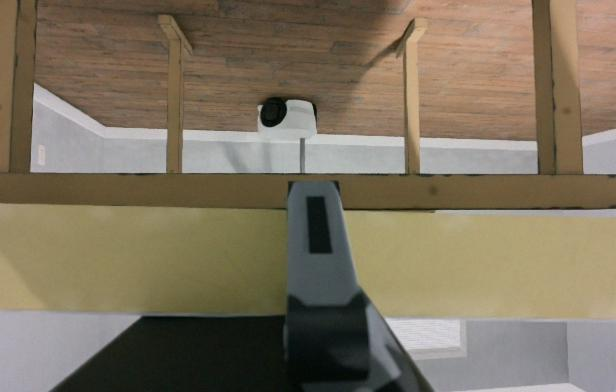

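Call:
move --r1 '{"joints": {"lift_m": 0.575}, "speeds": {"lift_m": 0.03}}' --r2 '{"joints": {"lift_m": 0.645}, "speeds": {"lift_m": 0.03}}'

Call:
move --r1 '{"joints": {"hand_thumb_bend": 0.1, "hand_speed": -0.5}}' --r2 '{"joints": {"hand_thumb_bend": 0.1, "hand_speed": -0.5}}'

Call:
move --r1 '{"base": {"strafe_m": 0.02}, "pace": "slow", "contact_limits": {"strafe_m": 0.2}}' --r2 '{"base": {"strafe_m": -0.03}, "pace": "slow", "contact_limits": {"strafe_m": 0.2}}' --cameras '["r1_head_camera", "r1_wrist_camera", "r2_head_camera", "r2_wrist_camera"]'

Scene clock: 146.10 s.
move: r1 done; r2 done
r1.base_odometry: x=+1.361 y=+0.313 heading=-1.638
r1.turned_by_wheels: +0.000
r1.turned_by_imu: -0.001
r1.base_tilt: forward=-0.6 right=-0.4
r1.lidar_m: 0.44 0.45 0.67 1.47 1.08 0.90 0.85 0.96 1.47 2.88 0.63 0.47
r1.base_status: not commanded
r1.joint_positions: lift_m=+0.575 arm_m=+0.100 wrist_yaw_rad=+0.002 wrist_pitch_rad=+0.006 wrist_roll_rad=+0.000 hand_little=+1.000 hand_ring=+1.000 hand_middle=+1.000 hand_index=+1.000 hand_thumb_turn=-1.000 hand_thumb_bend=-0.235 hand_force_limit=+0.800 hand_speed=-0.900
r1.joint_status: all done
r1.measured_speeds: all 0
r1.hand_stopped_by: target,target,target,target,force,target
r1.little_load_n: 0.0
r1.ring_load_n: 0.0
r1.middle_load_n: 0.0
r1.index_load_n: 0.0
r1.thumb_bend_load_n: 13.5
r1.thumb_turn_load_n: 2.5
r1.motor_effort: lift_m=+16(27) arm_m=+4(4) wheel_0=-2(2) wheel_1=+2(3) wheel_2=-2(2)
r1.servo_current: wrist_yaw_rad=39(59) wrist_pitch_rad=33(46) wrist_roll_rad=39(46)
r1.contact_limits: translate_m 0.2
r1.hand_pose: x=+0.4929 y=-0.1177 z=+0.8123 quat_wxyz=(+0.498, +0.501, +0.502, +0.499) (m; r1's base frame)
r1.wrist_depth_mm: - - - - - - - / - - - - - - - / - - - - - - - / - - - - - - - / 131 130 128 127 125 124 - / 131 130 128 126 - 123 123 / - 1983 - - - - 1756
r2.base_odometry: x=-1.414 y=+0.329 heading=-1.654
r2.turned_by_wheels: +0.000
r2.turned_by_imu: +0.001
r2.base_tilt: forward=+0.0 right=-0.2
r2.lidar_m: 0.44 0.46 0.64 2.61 1.23 0.97 0.95 1.04 1.31 1.27 0.62 0.47
r2.base_status: not commanded
r2.joint_positions: lift_m=+0.645 arm_m=+0.100 wrist_yaw_rad=+0.002 wrist_pitch_rad=+0.009 wrist_roll_rad=+3.140 hand_little=+1.000 hand_ring=+1.000 hand_middle=+1.000 hand_index=+1.000 hand_thumb_turn=-1.000 hand_thumb_bend=-0.296 hand_force_limit=+0.800 hand_speed=-0.900
r2.joint_status: all done
r2.measured_speeds: all 0
r2.hand_stopped_by: target,target,target,target,force,target
r2.little_load_n: 0.0
r2.ring_load_n: 0.0
r2.middle_load_n: 0.0
r2.index_load_n: 0.0
r2.thumb_bend_load_n: 12.5
r2.thumb_turn_load_n: 2.5
r2.motor_effort: lift_m=+16(27) arm_m=+5(6) wheel_0=+2(2) wheel_1=-3(3) wheel_2=-3(3)
r2.servo_current: wrist_yaw_rad=39(78) wrist_pitch_rad=46(59) wrist_roll_rad=39(59)
r2.contact_limits: translate_m 0.2
r2.hand_pose: x=+0.4917 y=-0.0563 z=+0.7614 quat_wxyz=(-0.498, +0.503, -0.501, +0.498) (m; r2's base frame)
r2.wrist_depth_mm: 1576 1576 1618 1576 1576 1537 683 / - - - - - - 1921 / - - - - - - 699 / - - - 124 - - - / 122 123 123 - 125 126 - / 121 122 121 - - 124 - / - - - - - - -
pictures: none

Scene clock: 147.13 s.
move: r1 done; r2 done
r1.base_odometry: x=+1.361 y=+0.313 heading=-1.638
r1.turned_by_wheels: +0.000
r1.turned_by_imu: +0.000
r1.base_tilt: forward=-0.6 right=-0.5
r1.lidar_m: 0.45 0.44 0.65 1.47 1.10 0.89 0.86 0.97 1.44 2.88 0.65 0.47
r1.base_status: not commanded
r1.joint_positions: lift_m=+0.575 arm_m=+0.100 wrist_yaw_rad=+0.002 wrist_pitch_rad=+0.006 wrist_roll_rad=+0.000 hand_little=+1.000 hand_ring=+1.000 hand_middle=+1.000 hand_index=+1.000 hand_thumb_turn=-1.000 hand_thumb_bend=+0.100 hand_force_limit=+0.800 hand_speed=-0.500
r1.joint_status: all done
r1.measured_speeds: all 0
r1.hand_stopped_by: target,target,target,target,target,target
r1.little_load_n: 0.0
r1.ring_load_n: 0.0
r1.middle_load_n: 0.0
r1.index_load_n: 0.0
r1.thumb_bend_load_n: 0.0
r1.thumb_turn_load_n: 0.0
r1.motor_effort: lift_m=+17(17) arm_m=+4(4) wheel_0=-2(2) wheel_1=+2(3) wheel_2=-2(2)
r1.servo_current: wrist_yaw_rad=52(59) wrist_pitch_rad=39(39) wrist_roll_rad=33(46)
r1.contact_limits: translate_m 0.2
r1.hand_pose: x=+0.4929 y=-0.1177 z=+0.8122 quat_wxyz=(+0.498, +0.501, +0.502, +0.499) (m; r1's base frame)
r1.wrist_depth_mm: - - - - - - - / - - - - - - - / - - - - - - - / - - - 204 268 - - / 131 130 128 127 125 124 - / 131 130 127 126 - 123 661 / - 1983 - - - - 1708
r2.base_odometry: x=-1.414 y=+0.329 heading=-1.654
r2.turned_by_wheels: +0.000
r2.turned_by_imu: +0.000
r2.base_tilt: forward=+0.0 right=-0.3
r2.lidar_m: 0.44 0.45 0.63 2.59 1.23 0.96 0.95 1.02 1.29 1.28 0.63 0.46
r2.base_status: not commanded
r2.joint_positions: lift_m=+0.645 arm_m=+0.100 wrist_yaw_rad=+0.002 wrist_pitch_rad=+0.005 wrist_roll_rad=+3.140 hand_little=+1.000 hand_ring=+1.000 hand_middle=+1.000 hand_index=+1.000 hand_thumb_turn=-1.000 hand_thumb_bend=+0.100 hand_force_limit=+0.800 hand_speed=-0.500
r2.joint_status: all done
r2.measured_speeds: all 0
r2.hand_stopped_by: target,target,target,target,target,target
r2.little_load_n: 0.0
r2.ring_load_n: 0.0
r2.middle_load_n: 0.0
r2.index_load_n: 0.0
r2.thumb_bend_load_n: 0.0
r2.thumb_turn_load_n: 0.0
r2.motor_effort: lift_m=+16(17) arm_m=+5(6) wheel_0=+2(2) wheel_1=-3(3) wheel_2=-3(3)
r2.servo_current: wrist_yaw_rad=39(72) wrist_pitch_rad=39(52) wrist_roll_rad=52(65)
r2.contact_limits: translate_m 0.2
r2.hand_pose: x=+0.4919 y=-0.0563 z=+0.7622 quat_wxyz=(-0.499, +0.502, -0.500, +0.499) (m; r2's base frame)
r2.wrist_depth_mm: 1661 1618 1618 1661 1618 1661 683 / - - - - - - 699 / - - - - - - 691 / - - - - - 125 - / 122 122 123 - 124 124 - / 121 122 121 - - 124 - / - - - - - - -
pictures: none

Scene clock: 148.43 s.
move: r1 done; r2 done
r1.base_odometry: x=+1.381 y=+0.311 heading=-1.638
r1.turned_by_wheels: +0.000
r1.turned_by_imu: +0.000
r1.base_tilt: forward=-0.6 right=-0.4
r1.lidar_m: 0.43 0.45 0.65 1.45 1.11 0.86 0.87 0.94 1.46 2.90 0.61 0.49
r1.base_status: done
r1.joint_positions: lift_m=+0.575 arm_m=+0.100 wrist_yaw_rad=+0.002 wrist_pitch_rad=+0.006 wrist_roll_rad=+0.000 hand_little=+1.000 hand_ring=+1.000 hand_middle=+1.000 hand_index=+1.000 hand_thumb_turn=-1.000 hand_thumb_bend=+0.100 hand_force_limit=+0.800 hand_speed=-0.500
r1.joint_status: not commanded
r1.measured_speeds: all 0
r1.hand_stopped_by: target,target,target,target,target,target
r1.little_load_n: 0.0
r1.ring_load_n: 0.0
r1.middle_load_n: 0.0
r1.index_load_n: 0.0
r1.thumb_bend_load_n: 0.0
r1.thumb_turn_load_n: 0.0
r1.motor_effort: lift_m=+17(18) arm_m=+4(4) wheel_0=-3(8) wheel_1=+2(7) wheel_2=+0(1)
r1.servo_current: wrist_yaw_rad=59(59) wrist_pitch_rad=39(46) wrist_roll_rad=33(46)
r1.contact_limits: strafe_m 0.2
r1.hand_pose: x=+0.4929 y=-0.1178 z=+0.8122 quat_wxyz=(+0.498, +0.501, +0.502, +0.499) (m; r1's base frame)
r1.wrist_depth_mm: - - - - - - - / - - - - - - - / - - - - - - - / - - - 211 260 - - / 131 131 130 129 128 128 - / 131 131 130 129 - 128 668 / - - - - - - 1661
r2.base_odometry: x=-1.444 y=+0.331 heading=-1.654
r2.turned_by_wheels: +0.000
r2.turned_by_imu: +0.000
r2.base_tilt: forward=-0.1 right=-0.2
r2.lidar_m: 0.43 0.46 0.63 2.59 1.22 0.98 0.96 1.04 1.26 1.24 0.62 0.48
r2.base_status: done
r2.joint_positions: lift_m=+0.645 arm_m=+0.100 wrist_yaw_rad=+0.002 wrist_pitch_rad=+0.005 wrist_roll_rad=+3.140 hand_little=+1.000 hand_ring=+1.000 hand_middle=+1.000 hand_index=+1.000 hand_thumb_turn=-1.000 hand_thumb_bend=+0.100 hand_force_limit=+0.800 hand_speed=-0.500
r2.joint_status: not commanded
r2.measured_speeds: all 0
r2.hand_stopped_by: target,target,target,target,target,target
r2.little_load_n: 0.0
r2.ring_load_n: 0.0
r2.middle_load_n: 0.0
r2.index_load_n: -0.5
r2.thumb_bend_load_n: 0.0
r2.thumb_turn_load_n: 0.0
r2.motor_effort: lift_m=+16(17) arm_m=+6(6) wheel_0=+3(8) wheel_1=-2(6) wheel_2=+0(2)
r2.servo_current: wrist_yaw_rad=59(78) wrist_pitch_rad=39(46) wrist_roll_rad=59(59)
r2.contact_limits: strafe_m 0.2
r2.hand_pose: x=+0.4919 y=-0.0563 z=+0.7622 quat_wxyz=(-0.499, +0.502, -0.500, +0.499) (m; r2's base frame)
r2.wrist_depth_mm: 1576 1618 1618 1618 1618 1661 699 / - - - - - - 707 / - - - - - - 691 / - - - - - 125 - / 121 121 122 - 124 124 - / 121 121 121 - - 124 - / - - - - - - -
pictures: r1_head_camera, r1_wrist_camera, r2_head_camera, r2_wrist_camera

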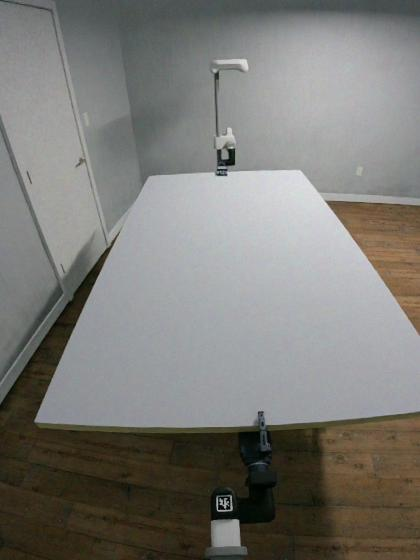

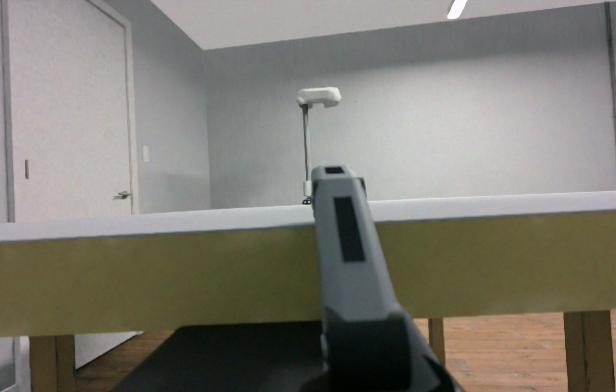

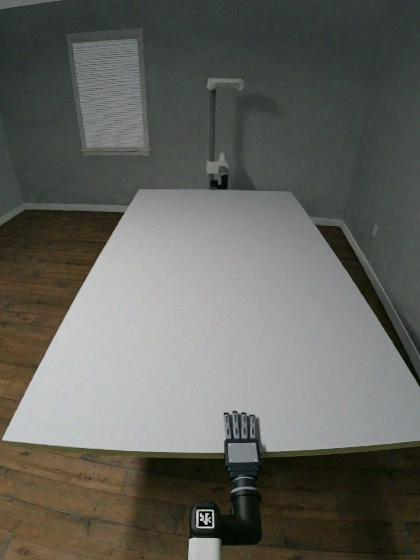

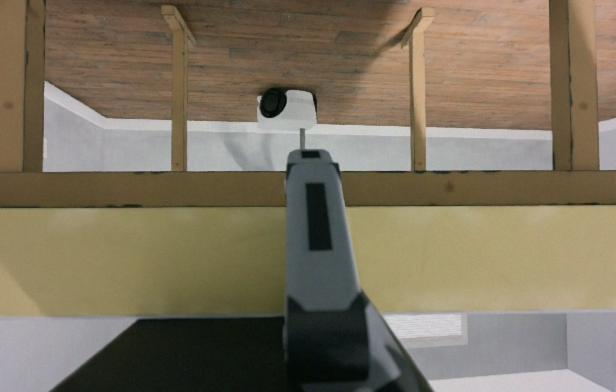

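Call:
move --r1 '{"joints": {"hand_thumb_bend": -0.7, "hand_force_limit": 0.8, "hand_speed": -0.85}}' --r2 '{"joints": {"hand_thumb_bend": -0.7, "hand_force_limit": 0.9, "hand_speed": -0.85}}'

Call:
move --r1 '{"joints": {"lift_m": 0.605}, "speeds": {"lift_m": 0.03}}' --r2 '{"joints": {"lift_m": 0.675}, "speeds": {"lift_m": 0.03}}' --cameras '["r1_head_camera", "r1_wrist_camera", "r2_head_camera", "r2_wrist_camera"]'

Scene clock: 152.53 s.
move: r1 off_target; r2 off_target
r1.base_odometry: x=+1.381 y=+0.311 heading=-1.638
r1.turned_by_wheels: +0.000
r1.turned_by_imu: -0.001
r1.base_tilt: forward=-0.6 right=-0.4
r1.lidar_m: 0.43 0.43 0.62 1.45 1.09 0.88 0.86 0.96 1.42 2.91 0.63 0.48
r1.base_status: not commanded
r1.joint_positions: lift_m=+0.575 arm_m=+0.100 wrist_yaw_rad=+0.002 wrist_pitch_rad=+0.006 wrist_roll_rad=+0.000 hand_little=+1.000 hand_ring=+1.000 hand_middle=+1.000 hand_index=+1.000 hand_thumb_turn=-1.000 hand_thumb_bend=-0.248 hand_force_limit=+0.800 hand_speed=-0.850
r1.joint_status: hand_thumb_bend off_target (ended at -0.248, target -0.700); the others done
r1.measured_speeds: all 0
r1.hand_stopped_by: target,target,target,target,force,target
r1.little_load_n: 0.0
r1.ring_load_n: 0.0
r1.middle_load_n: 0.0
r1.index_load_n: 0.0
r1.thumb_bend_load_n: 13.5
r1.thumb_turn_load_n: 2.0
r1.motor_effort: lift_m=+17(18) arm_m=+4(4) wheel_0=-3(4) wheel_1=+2(3) wheel_2=+0(0)
r1.servo_current: wrist_yaw_rad=46(59) wrist_pitch_rad=33(46) wrist_roll_rad=33(46)
r1.contact_limits: strafe_m 0.2
r1.hand_pose: x=+0.4929 y=-0.1178 z=+0.8122 quat_wxyz=(+0.498, +0.501, +0.502, +0.499) (m; r1's base frame)
r1.wrist_depth_mm: - - - - - - - / - - - - - - - / - - - - - - - / - - - - - - - / 132 131 130 129 128 128 - / 131 130 129 129 - 127 127 / 691 - - - - - 1756
r2.base_odometry: x=-1.444 y=+0.331 heading=-1.654
r2.turned_by_wheels: +0.000
r2.turned_by_imu: +0.001
r2.base_tilt: forward=+0.0 right=-0.2
r2.lidar_m: 0.45 0.47 0.63 2.62 1.25 0.98 0.95 1.04 1.26 1.24 0.63 0.46
r2.base_status: not commanded
r2.joint_positions: lift_m=+0.645 arm_m=+0.100 wrist_yaw_rad=+0.002 wrist_pitch_rad=+0.005 wrist_roll_rad=+3.140 hand_little=+1.000 hand_ring=+1.000 hand_middle=+1.000 hand_index=+1.000 hand_thumb_turn=-1.000 hand_thumb_bend=-0.309 hand_force_limit=+0.900 hand_speed=-0.850
r2.joint_status: hand_thumb_bend off_target (ended at -0.309, target -0.700); the others done
r2.measured_speeds: all 0
r2.hand_stopped_by: target,target,target,target,force,target
r2.little_load_n: 0.0
r2.ring_load_n: 0.0
r2.middle_load_n: 0.0
r2.index_load_n: 0.0
r2.thumb_bend_load_n: 14.0
r2.thumb_turn_load_n: 2.0
r2.motor_effort: lift_m=+17(17) arm_m=+6(6) wheel_0=+3(3) wheel_1=-2(3) wheel_2=+0(1)
r2.servo_current: wrist_yaw_rad=39(78) wrist_pitch_rad=39(46) wrist_roll_rad=46(65)
r2.contact_limits: strafe_m 0.2
r2.hand_pose: x=+0.4919 y=-0.0563 z=+0.7622 quat_wxyz=(-0.499, +0.502, -0.500, +0.499) (m; r2's base frame)
r2.wrist_depth_mm: 1576 1576 1618 1537 1576 1576 699 / - - - - - - 683 / - - - - - - 699 / - - - 124 - - - / 121 121 122 - 124 125 - / 121 121 121 - - 124 - / - - - - - - -
pictures: none

Scene clock: 153.93 s.
move: r1 done; r2 done
r1.base_odometry: x=+1.381 y=+0.311 heading=-1.638
r1.turned_by_wheels: +0.000
r1.turned_by_imu: +0.000
r1.base_tilt: forward=-0.6 right=-0.5
r1.lidar_m: 0.42 0.46 0.64 1.41 1.08 0.87 0.86 0.94 1.42 2.90 0.65 0.47
r1.base_status: not commanded
r1.joint_positions: lift_m=+0.604 arm_m=+0.100 wrist_yaw_rad=+0.002 wrist_pitch_rad=+0.006 wrist_roll_rad=+0.000 hand_little=+1.000 hand_ring=+1.000 hand_middle=+1.000 hand_index=+1.000 hand_thumb_turn=-1.000 hand_thumb_bend=-0.248 hand_force_limit=+0.800 hand_speed=-0.850
r1.joint_status: all done
r1.measured_speeds: all 0
r1.hand_stopped_by: target,target,target,target,force,target
r1.little_load_n: 0.0
r1.ring_load_n: 0.0
r1.middle_load_n: 0.0
r1.index_load_n: 0.0
r1.thumb_bend_load_n: 8.0
r1.thumb_turn_load_n: 1.0
r1.motor_effort: lift_m=+26(30) arm_m=+4(4) wheel_0=-3(4) wheel_1=+2(3) wheel_2=+0(0)
r1.servo_current: wrist_yaw_rad=46(59) wrist_pitch_rad=39(39) wrist_roll_rad=39(46)
r1.contact_limits: strafe_m 0.2
r1.hand_pose: x=+0.4929 y=-0.1179 z=+0.8415 quat_wxyz=(+0.498, +0.501, +0.502, +0.499) (m; r1's base frame)
r1.wrist_depth_mm: - - - - - - - / - - - - - - - / - - - - - - - / - - - - - - - / 168 132 131 130 127 127 - / 133 131 130 129 - 127 654 / 133 1863 - - - - 1756
r2.base_odometry: x=-1.444 y=+0.331 heading=-1.654
r2.turned_by_wheels: +0.000
r2.turned_by_imu: +0.000
r2.base_tilt: forward=+0.1 right=-0.2
r2.lidar_m: 0.44 0.46 0.64 2.60 1.23 0.98 0.95 1.03 1.27 1.24 0.64 0.48
r2.base_status: not commanded
r2.joint_positions: lift_m=+0.674 arm_m=+0.100 wrist_yaw_rad=+0.002 wrist_pitch_rad=+0.010 wrist_roll_rad=+3.140 hand_little=+1.000 hand_ring=+1.000 hand_middle=+1.000 hand_index=+1.000 hand_thumb_turn=-1.000 hand_thumb_bend=-0.308 hand_force_limit=+0.900 hand_speed=-0.850
r2.joint_status: all done
r2.measured_speeds: all 0
r2.hand_stopped_by: target,target,target,target,force,target
r2.little_load_n: 0.0
r2.ring_load_n: 0.0
r2.middle_load_n: 0.0
r2.index_load_n: 0.0
r2.thumb_bend_load_n: 15.0
r2.thumb_turn_load_n: 2.5
r2.motor_effort: lift_m=+28(31) arm_m=+5(6) wheel_0=+2(3) wheel_1=-2(3) wheel_2=+0(1)
r2.servo_current: wrist_yaw_rad=72(72) wrist_pitch_rad=59(59) wrist_roll_rad=52(65)
r2.contact_limits: strafe_m 0.2
r2.hand_pose: x=+0.4916 y=-0.0563 z=+0.7902 quat_wxyz=(-0.498, +0.503, -0.502, +0.497) (m; r2's base frame)
r2.wrist_depth_mm: 1576 1537 1537 1576 1537 1537 699 / - - - - - - 1921 / - - - - - - 691 / - - - 111 - - - / 122 122 123 - 124 125 - / 121 121 121 - - 124 - / - - - - - - -
pictures: r1_head_camera, r1_wrist_camera, r2_head_camera, r2_wrist_camera

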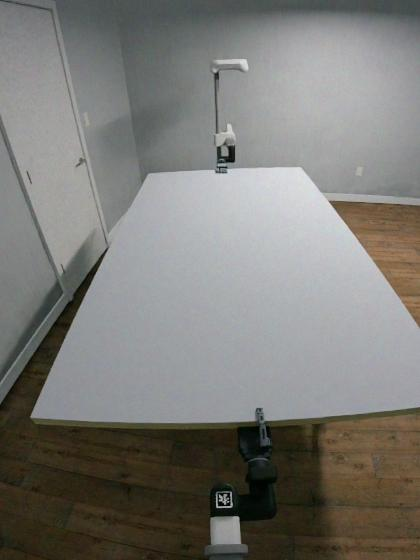

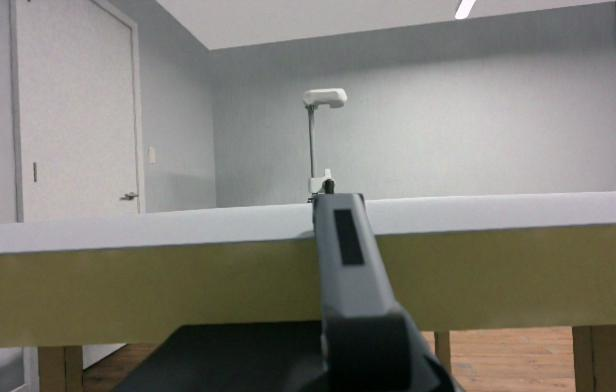

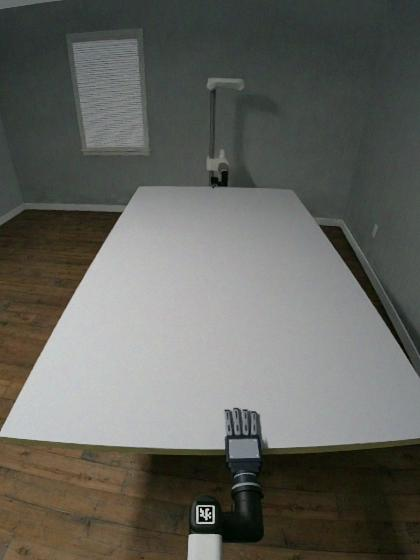

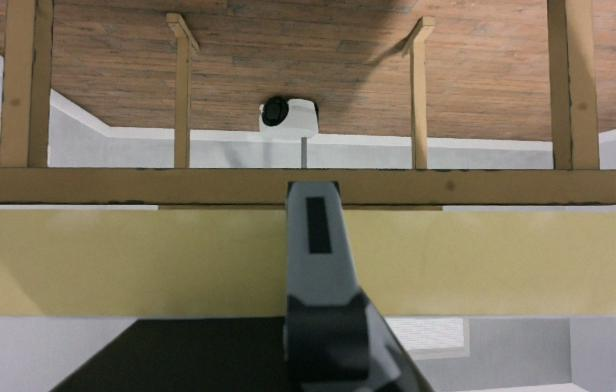

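Call:
move --r1 '{"joints": {"lift_m": 0.655}, "speeds": {"lift_m": 0.05}}' --r2 '{"joints": {"lift_m": 0.725}, "speeds": {"lift_m": 0.05}}'

Call:
move --r1 '{"base": {"strafe_m": -0.15}, "pace": "slow"}' --r2 '{"base": {"strafe_m": 0.15}, "pace": "slow"}' --cameras '["r1_head_camera", "r1_wrist_camera", "r2_head_camera", "r2_wrist_camera"]'

Scene clock: 157.43 s.
move: r1 done; r2 done
r1.base_odometry: x=+1.381 y=+0.311 heading=-1.638
r1.turned_by_wheels: +0.000
r1.turned_by_imu: -0.001
r1.base_tilt: forward=-0.6 right=-0.5
r1.lidar_m: 0.43 0.45 0.65 1.46 1.10 0.87 0.86 0.96 1.45 2.89 0.62 0.48
r1.base_status: not commanded
r1.joint_positions: lift_m=+0.654 arm_m=+0.100 wrist_yaw_rad=+0.002 wrist_pitch_rad=+0.006 wrist_roll_rad=+0.000 hand_little=+1.000 hand_ring=+1.000 hand_middle=+1.000 hand_index=+1.000 hand_thumb_turn=-1.000 hand_thumb_bend=-0.248 hand_force_limit=+0.800 hand_speed=-0.850
r1.joint_status: all done
r1.measured_speeds: all 0
r1.hand_stopped_by: target,target,target,target,force,target
r1.little_load_n: 0.0
r1.ring_load_n: 0.0
r1.middle_load_n: 0.0
r1.index_load_n: 0.0
r1.thumb_bend_load_n: 8.0
r1.thumb_turn_load_n: 1.0
r1.motor_effort: lift_m=+26(30) arm_m=+4(4) wheel_0=-3(3) wheel_1=+2(3) wheel_2=+0(0)
r1.servo_current: wrist_yaw_rad=52(59) wrist_pitch_rad=26(46) wrist_roll_rad=33(46)
r1.contact_limits: strafe_m 0.2
r1.hand_pose: x=+0.4929 y=-0.1179 z=+0.8914 quat_wxyz=(+0.498, +0.501, +0.502, +0.499) (m; r1's base frame)
r1.wrist_depth_mm: - - - - - - - / - - - - - - - / - - - - - - - / - - - - - - - / 169 132 131 130 128 126 - / 133 132 130 129 - 126 654 / 133 1983 - - - - 1808
r2.base_odometry: x=-1.444 y=+0.331 heading=-1.654
r2.turned_by_wheels: +0.000
r2.turned_by_imu: +0.001
r2.base_tilt: forward=+0.0 right=-0.3
r2.lidar_m: 0.43 0.46 0.62 2.60 1.24 0.99 0.96 1.05 1.27 1.25 0.64 0.49
r2.base_status: not commanded
r2.joint_positions: lift_m=+0.724 arm_m=+0.100 wrist_yaw_rad=+0.002 wrist_pitch_rad=+0.010 wrist_roll_rad=+3.140 hand_little=+1.000 hand_ring=+1.000 hand_middle=+1.000 hand_index=+1.000 hand_thumb_turn=-1.000 hand_thumb_bend=-0.308 hand_force_limit=+0.900 hand_speed=-0.850
r2.joint_status: all done
r2.measured_speeds: all 0
r2.hand_stopped_by: target,target,target,target,force,target
r2.little_load_n: 0.0
r2.ring_load_n: 0.0
r2.middle_load_n: 0.0
r2.index_load_n: 0.0
r2.thumb_bend_load_n: 15.0
r2.thumb_turn_load_n: 2.5
r2.motor_effort: lift_m=+29(32) arm_m=+5(6) wheel_0=+2(2) wheel_1=-2(3) wheel_2=+0(1)
r2.servo_current: wrist_yaw_rad=52(65) wrist_pitch_rad=39(59) wrist_roll_rad=65(65)
r2.contact_limits: strafe_m 0.2
r2.hand_pose: x=+0.4916 y=-0.0563 z=+0.8402 quat_wxyz=(-0.498, +0.503, -0.502, +0.497) (m; r2's base frame)
r2.wrist_depth_mm: 1576 1661 1661 1708 1708 1576 707 / - - - - - - - / - - - - - - 699 / - - - 111 1576 - - / 121 122 123 - 124 125 - / 121 121 121 - - 124 - / - - - - - - -
pictures: none

Scene clock: 160.10 s.
move: r1 done; r2 done
r1.base_odometry: x=+1.231 y=+0.322 heading=-1.639
r1.turned_by_wheels: +0.000
r1.turned_by_imu: -0.001
r1.base_tilt: forward=-0.5 right=-0.4
r1.lidar_m: 0.42 0.44 0.66 1.58 1.13 0.90 0.88 0.99 1.46 2.76 0.63 0.49
r1.base_status: done
r1.joint_positions: lift_m=+0.654 arm_m=+0.100 wrist_yaw_rad=+0.002 wrist_pitch_rad=+0.006 wrist_roll_rad=+0.000 hand_little=+1.000 hand_ring=+1.000 hand_middle=+1.000 hand_index=+1.000 hand_thumb_turn=-1.000 hand_thumb_bend=-0.248 hand_force_limit=+0.800 hand_speed=-0.850
r1.joint_status: not commanded
r1.measured_speeds: all 0
r1.hand_stopped_by: target,target,target,target,force,target
r1.little_load_n: 0.0
r1.ring_load_n: 0.0
r1.middle_load_n: 0.0
r1.index_load_n: 0.5
r1.thumb_bend_load_n: 8.5
r1.thumb_turn_load_n: 1.0
r1.motor_effort: lift_m=+26(26) arm_m=+4(4) wheel_0=+1(8) wheel_1=-3(8) wheel_2=+0(3)
r1.servo_current: wrist_yaw_rad=46(59) wrist_pitch_rad=33(46) wrist_roll_rad=39(46)
r1.hand_pose: x=+0.4929 y=-0.1179 z=+0.8914 quat_wxyz=(+0.498, +0.501, +0.502, +0.499) (m; r1's base frame)
r1.wrist_depth_mm: - - - - - - - / - - - - - - - / - - - - - - - / - - - - - - - / 131 130 129 129 128 127 - / 131 130 129 129 - 127 - / 1863 1921 - - - - 1863
r2.base_odometry: x=-1.295 y=+0.319 heading=-1.654
r2.turned_by_wheels: +0.000
r2.turned_by_imu: +0.000
r2.base_tilt: forward=+0.0 right=-0.3
r2.lidar_m: 0.43 0.45 0.62 2.57 1.22 0.94 0.94 1.02 1.42 1.39 0.63 0.48
r2.base_status: done
r2.joint_positions: lift_m=+0.724 arm_m=+0.100 wrist_yaw_rad=+0.002 wrist_pitch_rad=+0.010 wrist_roll_rad=+3.140 hand_little=+1.000 hand_ring=+1.000 hand_middle=+1.000 hand_index=+1.000 hand_thumb_turn=-1.000 hand_thumb_bend=-0.308 hand_force_limit=+0.900 hand_speed=-0.850
r2.joint_status: not commanded
r2.measured_speeds: all 0
r2.hand_stopped_by: target,target,target,target,force,target
r2.little_load_n: 0.0
r2.ring_load_n: 0.0
r2.middle_load_n: 0.0
r2.index_load_n: -0.5
r2.thumb_bend_load_n: 15.5
r2.thumb_turn_load_n: 2.5
r2.motor_effort: lift_m=+29(29) arm_m=+6(6) wheel_0=-1(9) wheel_1=+2(6) wheel_2=+0(4)
r2.servo_current: wrist_yaw_rad=52(72) wrist_pitch_rad=52(59) wrist_roll_rad=59(78)
r2.hand_pose: x=+0.4916 y=-0.0563 z=+0.8402 quat_wxyz=(-0.498, +0.503, -0.502, +0.497) (m; r2's base frame)
r2.wrist_depth_mm: 1661 1661 1661 1661 1661 1499 1661 / - - - - - 699 - / - - - - - 707 - / - - - 111 - - - / 122 123 123 - 123 124 - / 122 122 121 - - 123 - / - - - - - - -
pictures: r1_head_camera, r1_wrist_camera, r2_head_camera, r2_wrist_camera

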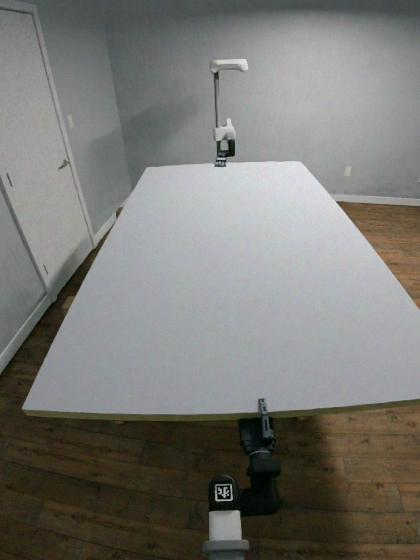

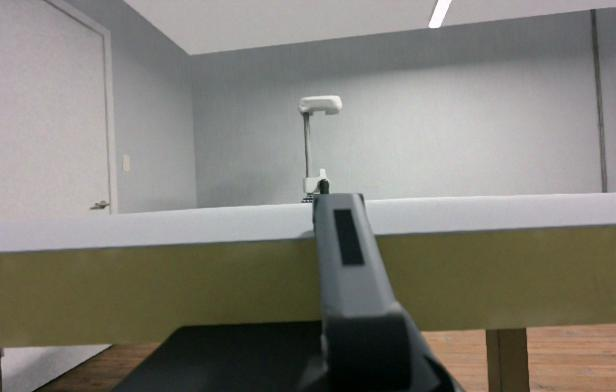

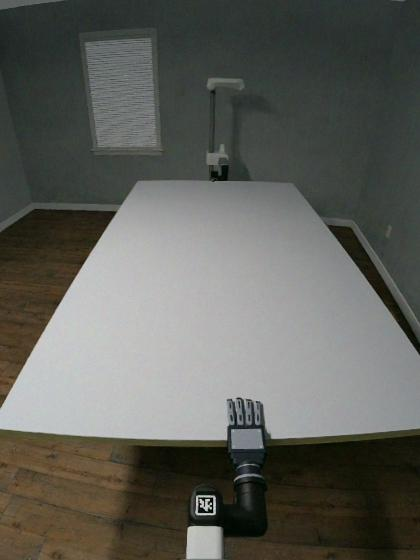

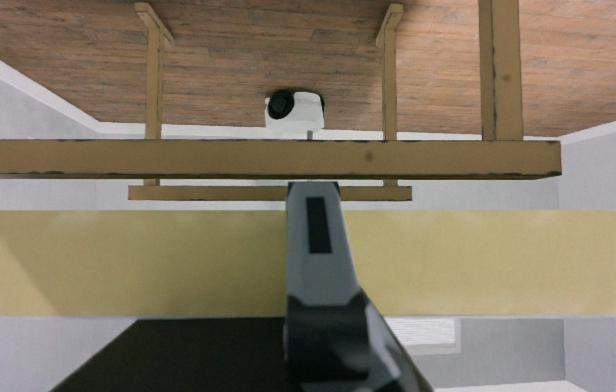

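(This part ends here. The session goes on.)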